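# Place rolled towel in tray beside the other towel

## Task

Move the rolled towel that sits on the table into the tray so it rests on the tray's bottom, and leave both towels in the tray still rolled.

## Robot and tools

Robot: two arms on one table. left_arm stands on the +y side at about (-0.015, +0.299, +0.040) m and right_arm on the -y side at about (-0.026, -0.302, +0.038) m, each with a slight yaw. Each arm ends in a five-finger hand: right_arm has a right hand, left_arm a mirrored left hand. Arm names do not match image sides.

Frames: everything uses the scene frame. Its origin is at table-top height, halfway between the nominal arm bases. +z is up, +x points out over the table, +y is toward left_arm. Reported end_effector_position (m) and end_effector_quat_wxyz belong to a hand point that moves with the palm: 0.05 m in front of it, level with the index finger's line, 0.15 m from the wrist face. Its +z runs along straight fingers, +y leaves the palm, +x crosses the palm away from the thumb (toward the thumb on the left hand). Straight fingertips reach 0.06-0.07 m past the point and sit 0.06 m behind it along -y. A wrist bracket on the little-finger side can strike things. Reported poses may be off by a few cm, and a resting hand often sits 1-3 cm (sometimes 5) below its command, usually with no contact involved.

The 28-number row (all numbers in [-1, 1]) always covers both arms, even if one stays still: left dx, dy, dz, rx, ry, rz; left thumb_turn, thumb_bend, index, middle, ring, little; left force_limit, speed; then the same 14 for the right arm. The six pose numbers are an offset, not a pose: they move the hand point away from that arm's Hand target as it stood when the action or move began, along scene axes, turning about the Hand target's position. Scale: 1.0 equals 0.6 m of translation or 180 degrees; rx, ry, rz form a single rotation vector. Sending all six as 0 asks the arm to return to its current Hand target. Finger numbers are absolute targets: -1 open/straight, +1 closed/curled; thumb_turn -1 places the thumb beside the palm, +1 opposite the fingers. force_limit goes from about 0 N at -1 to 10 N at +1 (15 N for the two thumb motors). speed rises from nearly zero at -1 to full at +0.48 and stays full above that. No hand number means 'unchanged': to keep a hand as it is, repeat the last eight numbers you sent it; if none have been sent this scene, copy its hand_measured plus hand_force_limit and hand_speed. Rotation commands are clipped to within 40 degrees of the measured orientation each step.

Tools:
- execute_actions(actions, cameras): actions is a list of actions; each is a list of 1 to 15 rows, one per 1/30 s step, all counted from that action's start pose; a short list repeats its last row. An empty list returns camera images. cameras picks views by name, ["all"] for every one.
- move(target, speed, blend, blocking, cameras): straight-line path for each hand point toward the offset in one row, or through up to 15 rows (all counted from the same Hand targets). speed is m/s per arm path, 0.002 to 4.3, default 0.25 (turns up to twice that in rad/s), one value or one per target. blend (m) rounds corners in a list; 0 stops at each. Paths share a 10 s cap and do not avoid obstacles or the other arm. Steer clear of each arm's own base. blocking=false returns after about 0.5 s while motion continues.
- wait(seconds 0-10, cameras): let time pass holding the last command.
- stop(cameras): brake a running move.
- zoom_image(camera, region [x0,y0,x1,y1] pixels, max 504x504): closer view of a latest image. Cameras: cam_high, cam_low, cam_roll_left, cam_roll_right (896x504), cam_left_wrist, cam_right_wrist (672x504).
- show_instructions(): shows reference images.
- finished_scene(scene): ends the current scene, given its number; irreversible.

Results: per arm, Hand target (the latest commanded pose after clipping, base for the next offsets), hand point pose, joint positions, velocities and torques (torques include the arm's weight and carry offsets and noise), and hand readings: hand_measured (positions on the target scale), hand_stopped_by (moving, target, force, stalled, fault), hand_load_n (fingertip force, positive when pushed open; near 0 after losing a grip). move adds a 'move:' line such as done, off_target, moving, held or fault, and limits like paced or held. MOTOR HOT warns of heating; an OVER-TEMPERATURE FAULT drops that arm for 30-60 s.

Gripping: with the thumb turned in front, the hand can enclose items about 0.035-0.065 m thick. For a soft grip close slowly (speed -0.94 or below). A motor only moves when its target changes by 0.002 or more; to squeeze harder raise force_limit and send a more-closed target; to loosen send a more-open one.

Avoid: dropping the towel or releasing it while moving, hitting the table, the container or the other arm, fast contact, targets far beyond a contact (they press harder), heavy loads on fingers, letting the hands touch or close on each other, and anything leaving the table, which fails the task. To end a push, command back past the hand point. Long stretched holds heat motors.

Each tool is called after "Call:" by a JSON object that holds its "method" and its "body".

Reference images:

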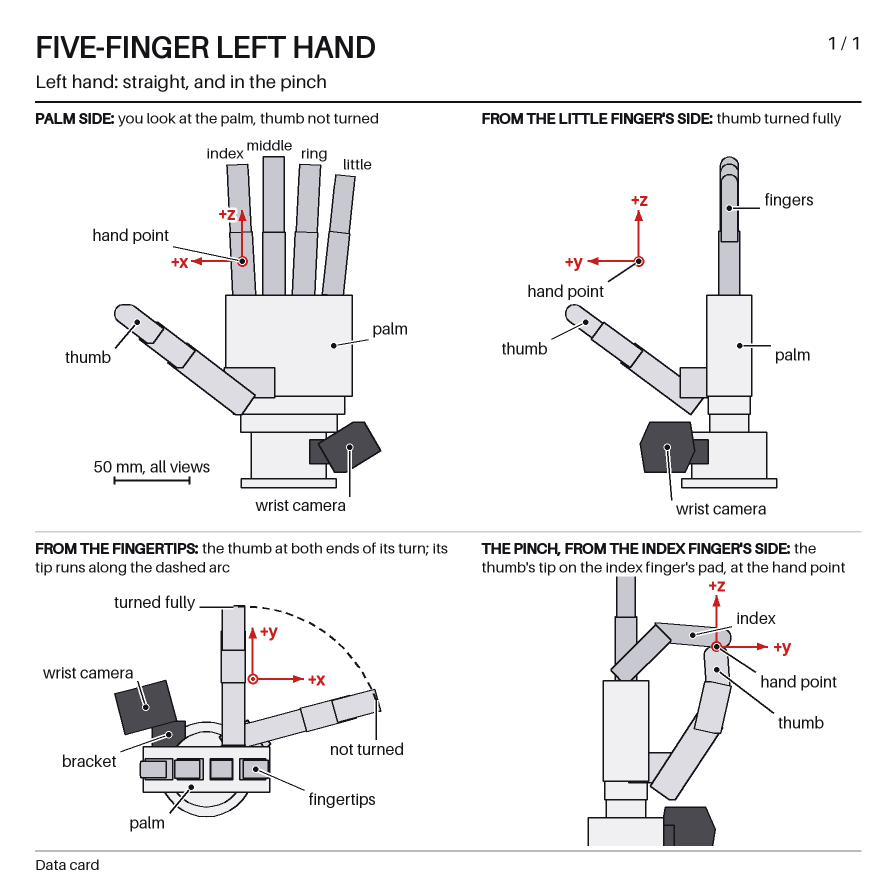

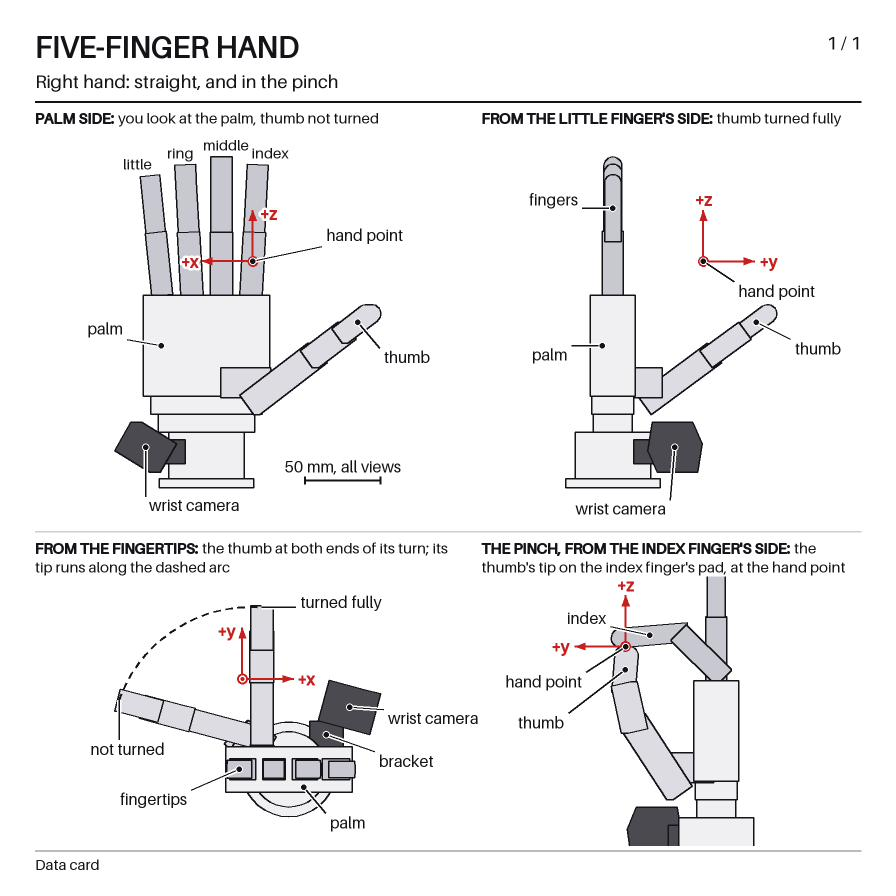

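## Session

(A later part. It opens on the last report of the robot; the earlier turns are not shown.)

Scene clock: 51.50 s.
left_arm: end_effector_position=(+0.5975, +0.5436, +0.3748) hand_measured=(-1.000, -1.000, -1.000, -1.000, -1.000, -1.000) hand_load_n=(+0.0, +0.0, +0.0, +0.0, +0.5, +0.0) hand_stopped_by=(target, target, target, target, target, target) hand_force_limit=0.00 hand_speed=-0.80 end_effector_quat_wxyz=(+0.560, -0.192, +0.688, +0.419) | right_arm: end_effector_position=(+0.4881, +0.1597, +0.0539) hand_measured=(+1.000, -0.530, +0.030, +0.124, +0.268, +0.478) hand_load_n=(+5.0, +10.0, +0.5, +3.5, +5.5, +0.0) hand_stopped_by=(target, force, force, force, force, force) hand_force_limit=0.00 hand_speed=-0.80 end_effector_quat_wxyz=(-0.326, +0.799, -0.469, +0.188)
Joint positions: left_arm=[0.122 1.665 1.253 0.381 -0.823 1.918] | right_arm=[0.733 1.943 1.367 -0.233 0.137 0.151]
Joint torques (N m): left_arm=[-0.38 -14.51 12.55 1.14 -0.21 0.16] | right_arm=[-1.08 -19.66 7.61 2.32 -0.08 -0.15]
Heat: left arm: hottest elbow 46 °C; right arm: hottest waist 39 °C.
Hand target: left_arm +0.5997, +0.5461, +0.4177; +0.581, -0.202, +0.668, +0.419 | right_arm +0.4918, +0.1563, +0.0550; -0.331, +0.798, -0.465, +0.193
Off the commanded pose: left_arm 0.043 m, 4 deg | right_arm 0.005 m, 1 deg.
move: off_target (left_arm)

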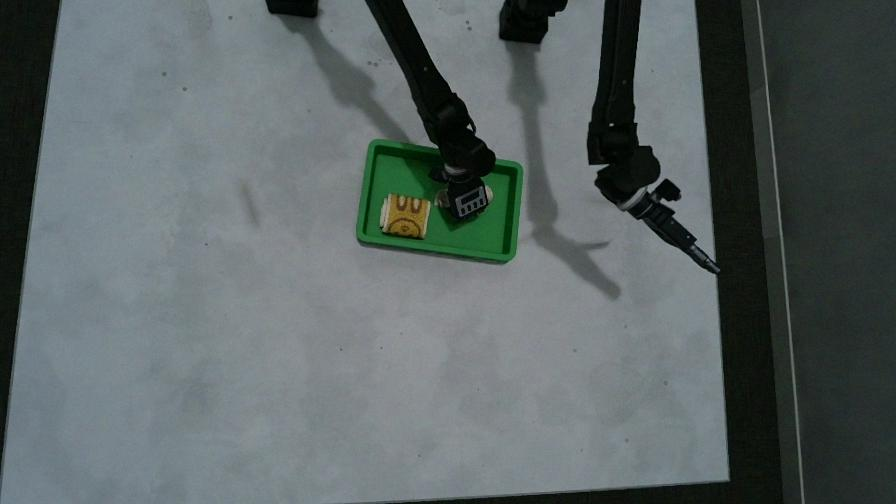

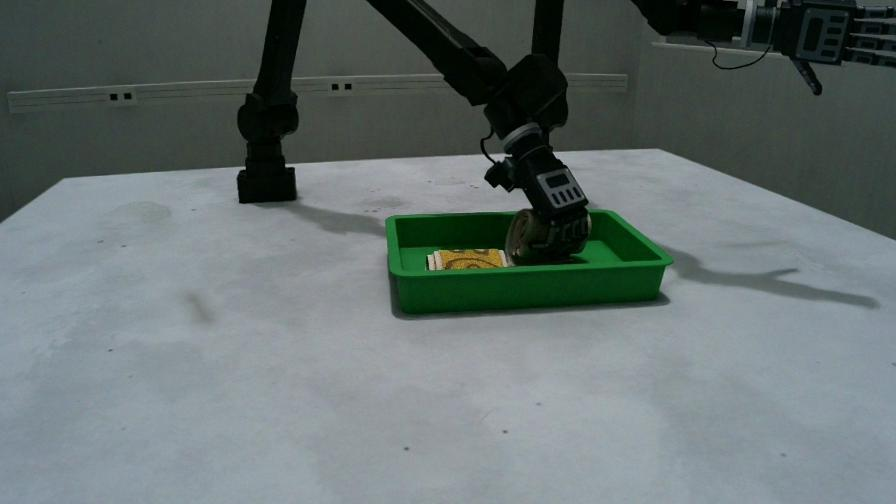

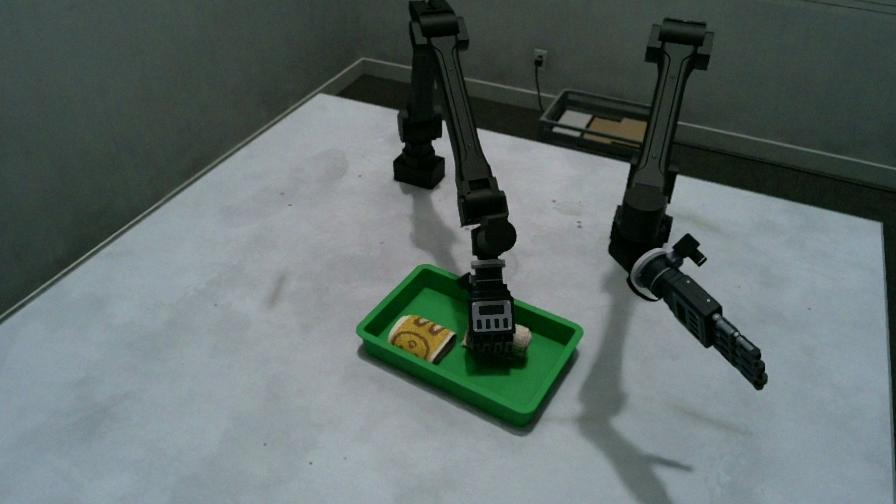

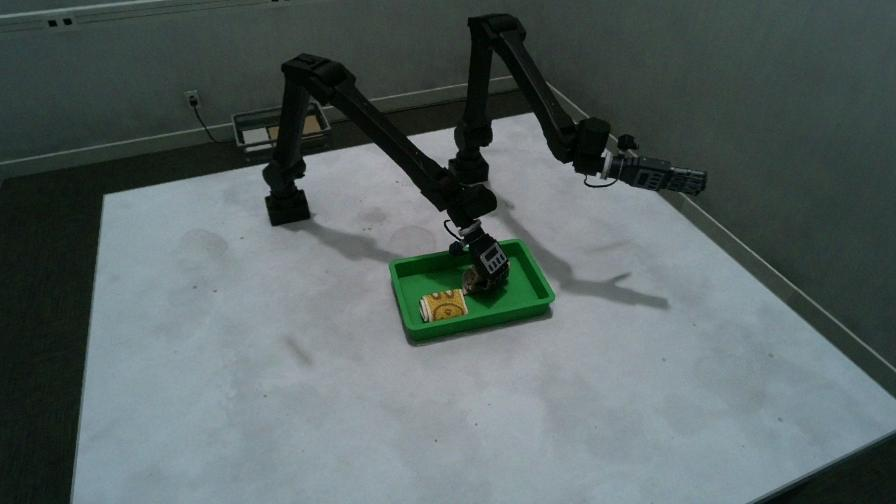

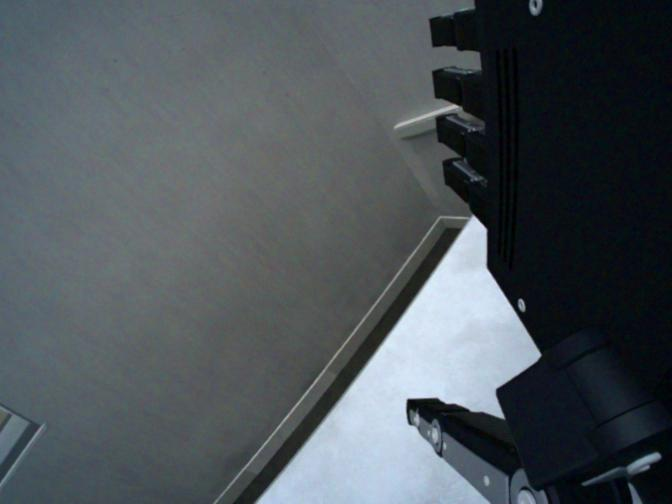

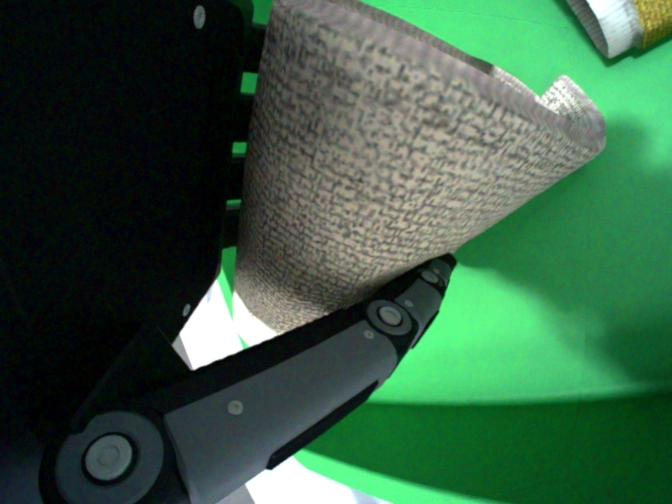

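Call:
{"method": "move", "body": {"target": [0,0,0,0,0,0,-1,-1,-1,-1,-1,-1,0,-0.8,0,0,0,0,0,0,1,-1,-0.45,-0.45,-0.45,-0.3,-0.2,-0.8], "speed": 0.07, "cameras": ["cam_high","cam_roll_right","cam_low","cam_right_wrist"]}}

Call:
{"method": "zoom_image", "body": {"camera": "cam_low", "region": [380, 180, 680, 330]}}

Call:
{"method": "zoom_image", "body": {"camera": "cam_roll_right", "region": [380, 220, 560, 350]}}

Scene clock: 54.20 s.
left_arm: end_effector_position=(+0.5975, +0.5436, +0.3748) hand_measured=(-1.000, -1.000, -1.000, -1.000, -1.000, -1.000) hand_load_n=(+0.0, +0.0, +0.0, +0.0, +0.0, +0.5) hand_stopped_by=(target, target, target, target, target, target) hand_force_limit=0.00 hand_speed=-0.80 end_effector_quat_wxyz=(+0.560, -0.192, +0.688, +0.419) | right_arm: end_effector_position=(+0.4886, +0.1601, +0.0543) hand_measured=(+1.000, -1.000, -0.450, -0.450, -0.450, -0.300) hand_load_n=(+0.0, -0.5, +0.0, +0.0, +0.0, +0.0) hand_stopped_by=(target, target, target, target, target, target) hand_force_limit=-0.20 hand_speed=-0.80 end_effector_quat_wxyz=(-0.327, +0.798, -0.469, +0.188)
Joint positions: left_arm=[0.122 1.665 1.253 0.381 -0.823 1.918] | right_arm=[0.733 1.943 1.367 -0.23 0.137 0.151]
Joint torques (N m): left_arm=[-0.03 -13.86 12.45 1.28 -0.21 0.17] | right_arm=[-1.32 -19.37 7.72 2.29 -0.09 -0.14]
Heat: left arm: hottest elbow 46 °C; right arm: hottest waist 39 °C.
Hand target: left_arm +0.5997, +0.5461, +0.4177; +0.581, -0.202, +0.668, +0.419 | right_arm +0.4919, +0.1564, +0.0551; -0.331, +0.798, -0.465, +0.193
Off the commanded pose: left_arm 0.043 m, 4 deg | right_arm 0.005 m, 1 deg.
move: off_target (left_arm)
Images, in order (width x height): cam_high 896x504, cam_low 896x504, cam_roll_right 896x504, cam_right_wrist 672x504.

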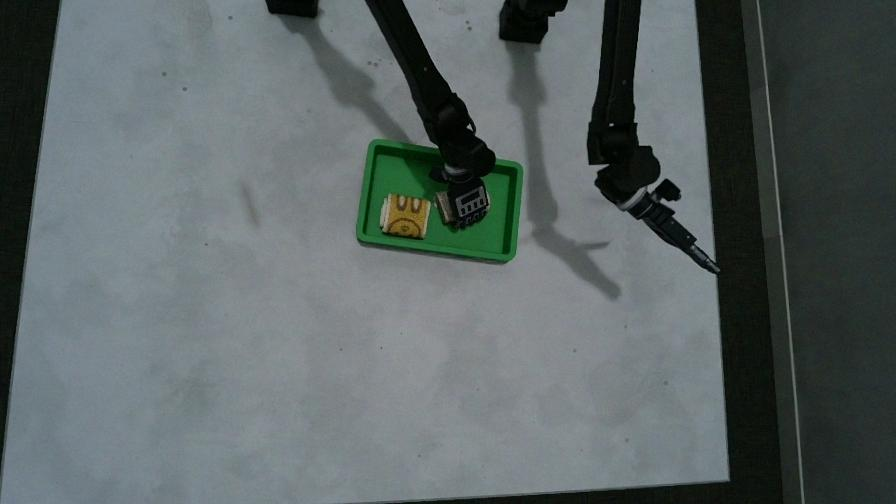

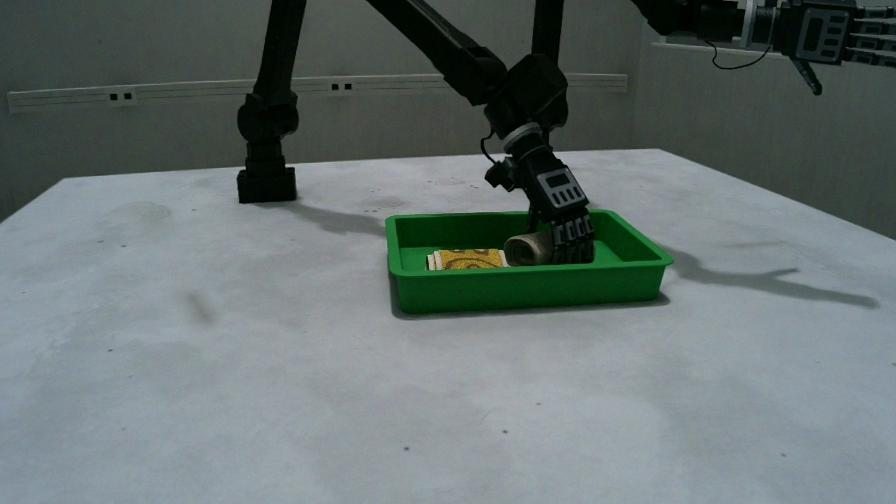

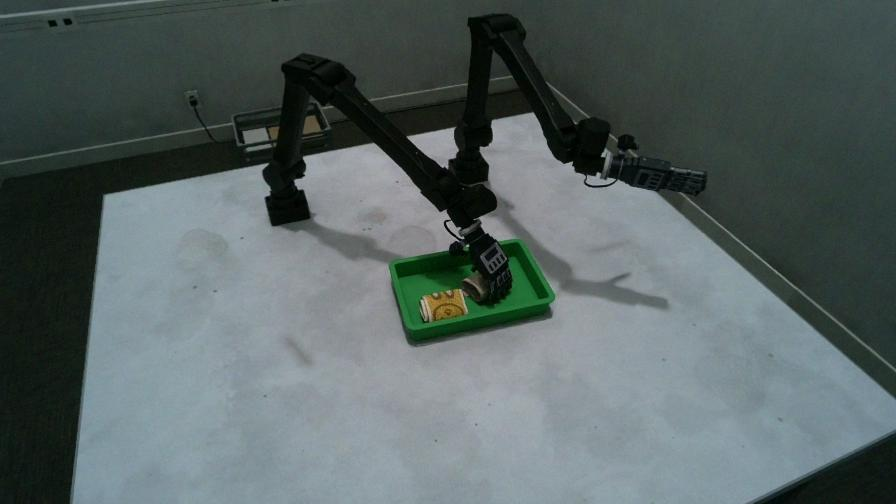

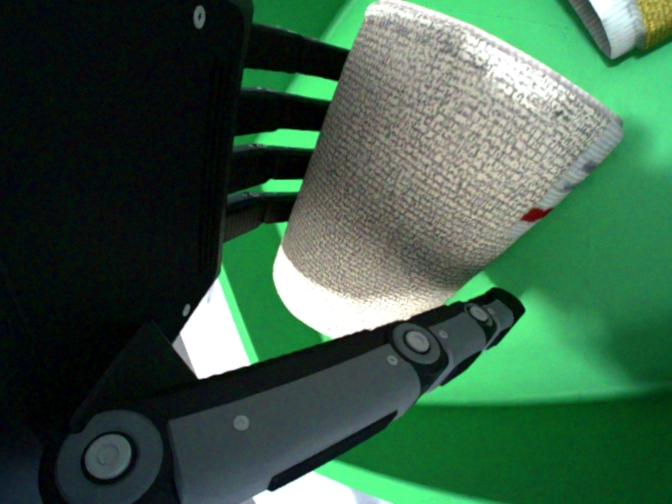

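Scaled by 1.680 from the camera's 896x504 image, which has a finer 1280x720 frame.

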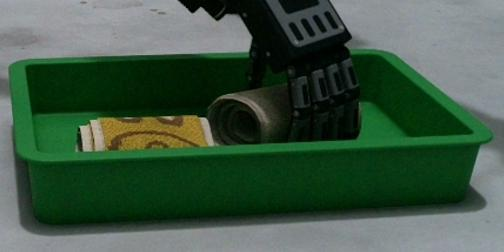

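Scaled by 2.800 from the camera's 896x504 image, which has a finer 1280x720 frame.

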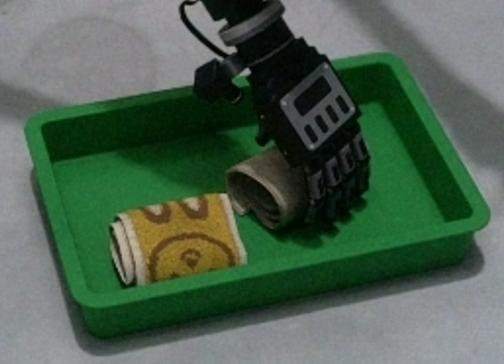

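Call:
{"method": "move", "body": {"target": [[0,0,0,0,0,0,-1,-1,-1,-1,-1,-1,0,-0.8,0.006,0.003,0.02,0,0,0,1,-1,-0.75,-0.75,-0.75,-0.65,-0.2,-0.5],[0,0,0,0,0,0,-1,-1,-1,-1,-1,-1,0,-0.8,0.006,0.003,0.4,0,0,0,1,-1,-0.75,-0.75,-0.75,-0.65,-0.2,-0.5]], "speed": 0.2, "blend": 0.01, "cameras": ["all"]}}

Call:
{"method": "zoom_image", "body": {"camera": "cam_low", "region": [380, 180, 680, 330]}}

Call:
{"method": "zoom_image", "body": {"camera": "cam_high", "region": [350, 130, 530, 270]}}

Call:
{"method": "zoom_image", "body": {"camera": "cam_roll_right", "region": [380, 220, 560, 350]}}

Scene clock: 56.63 s.
left_arm: end_effector_position=(+0.5975, +0.5436, +0.3748) hand_measured=(-1.000, -1.000, -1.000, -1.000, -1.000, -1.000) hand_load_n=(+0.0, +0.0, +0.0, +0.0, +0.0, +0.0) hand_stopped_by=(target, target, target, target, target, target) hand_force_limit=0.00 hand_speed=-0.80 end_effector_quat_wxyz=(+0.560, -0.192, +0.688, +0.419) | right_arm: end_effector_position=(+0.4814, +0.1535, +0.2632) hand_measured=(+1.000, -1.000, -0.750, -0.750, -0.750, -0.650) hand_load_n=(+0.0, +0.0, +0.0, +0.0, +0.0, +0.0) hand_stopped_by=(target, target, target, target, target, target) hand_force_limit=-0.20 hand_speed=-0.50 end_effector_quat_wxyz=(-0.309, +0.806, -0.472, +0.182)
Joint positions: left_arm=[0.122 1.665 1.253 0.381 -0.823 1.918] | right_arm=[0.732 1.766 1.704 -0.785 0.136 0.15]
Joint torques (N m): left_arm=[-0.21 -14.21 12.51 1.24 -0.18 0.16] | right_arm=[-1.14 -18.14 15.32 1.32 -0.06 -0.15]
Heat: left arm: hottest elbow 46 °C; right arm: hottest waist 39 °C.
Hand target: left_arm +0.5997, +0.5461, +0.4177; +0.581, -0.202, +0.668, +0.419 | right_arm +0.4955, +0.1582, +0.2949; -0.331, +0.798, -0.465, +0.193
Off the commanded pose: left_arm 0.043 m, 4 deg | right_arm 0.035 m, 3 deg.
move: off_target (left_arm, right_arm); blend cut to 0.0063 m at target 1

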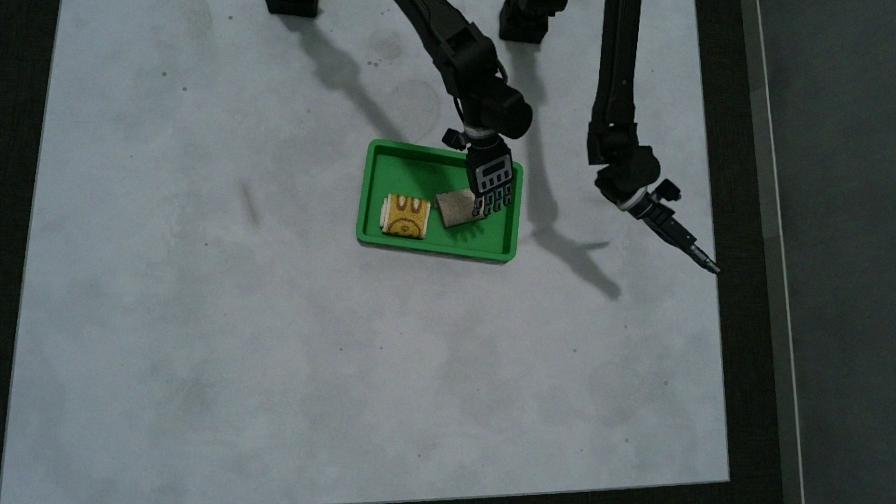

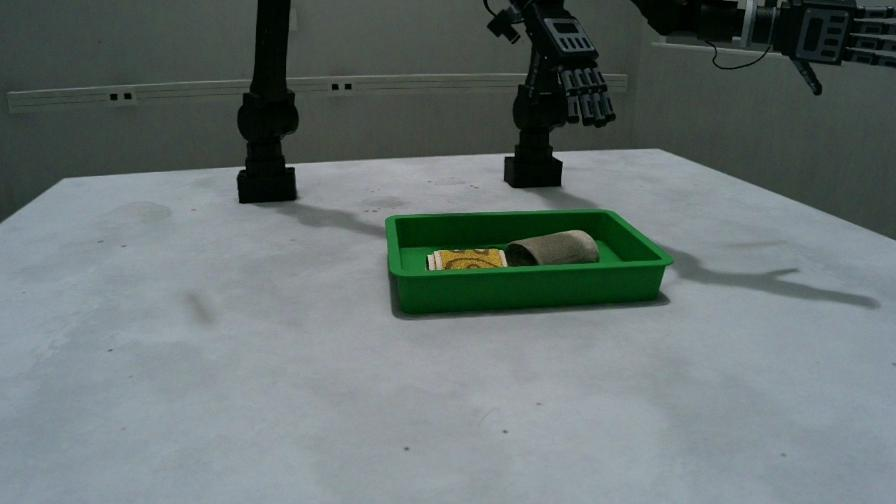

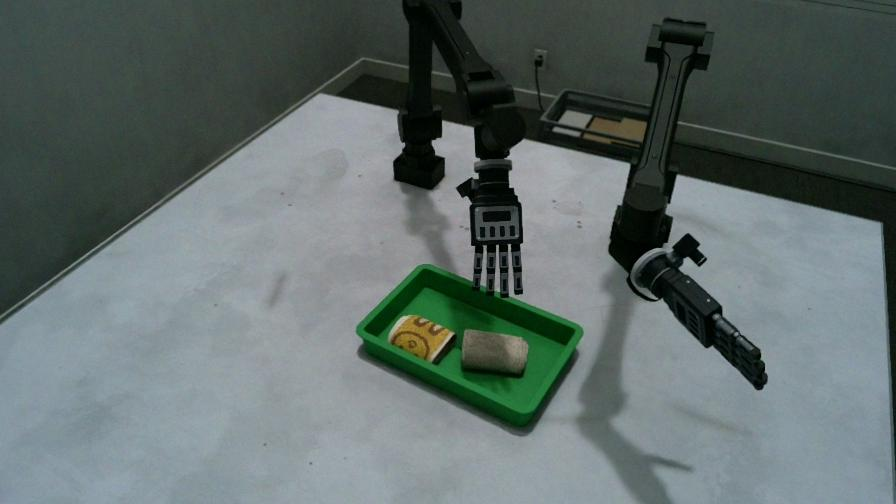

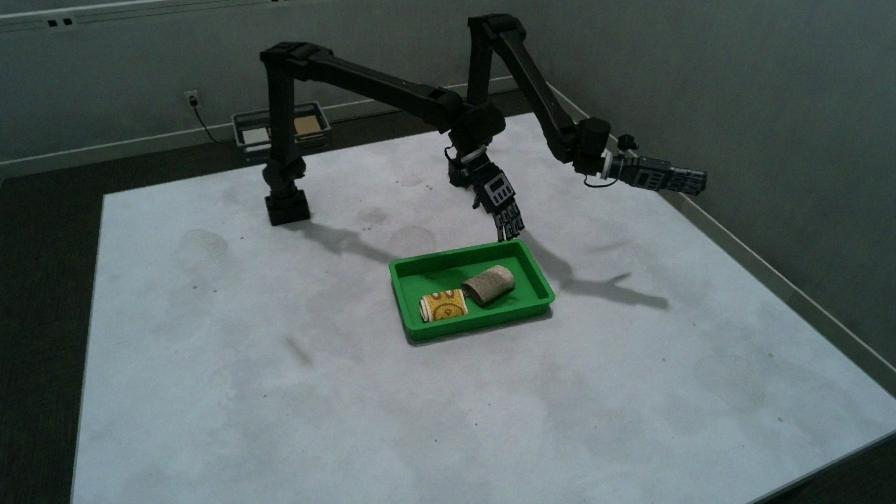

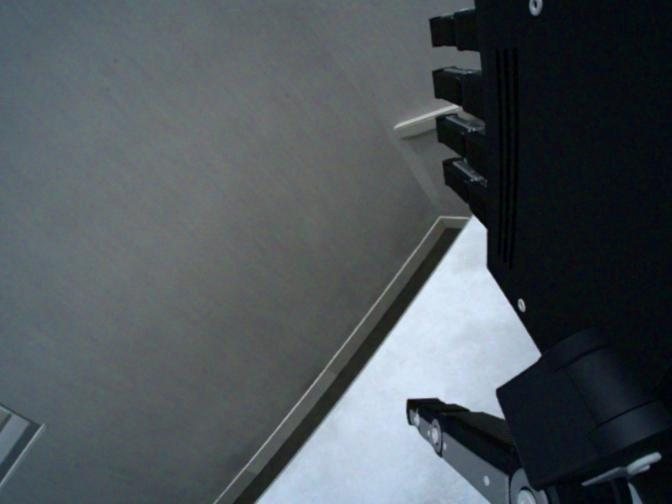

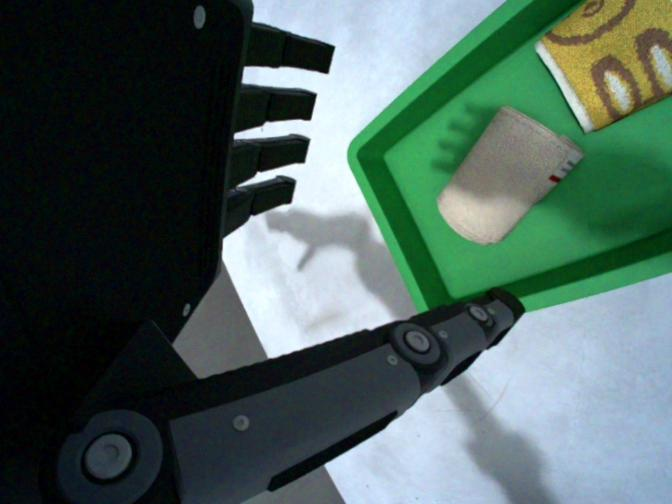

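Scaled by 1.680 from the camera's 896x504 image, which has a finer 1280x720 frame.

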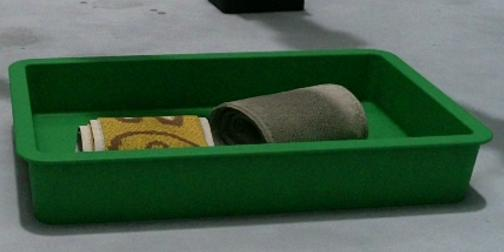

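Scaled by 2.800 from the camera's 896x504 image, which has a finer 1280x720 frame.

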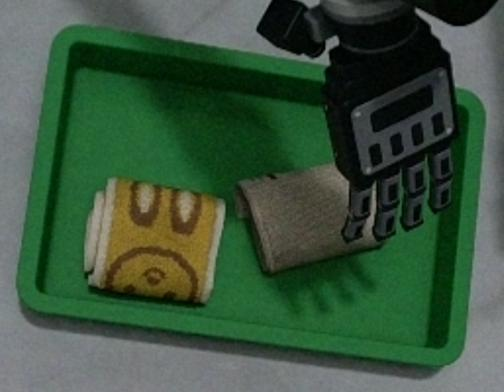

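Scaled by 2.800 from the camera's 896x504 image, which has a finer 1280x720 frame.

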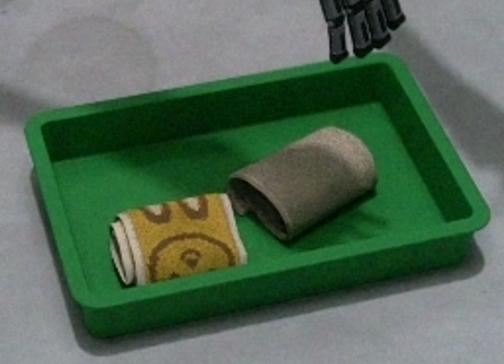

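Call:
{"method": "finished_scene", "body": {"scene": 3}}

The scene is finished: the task was done.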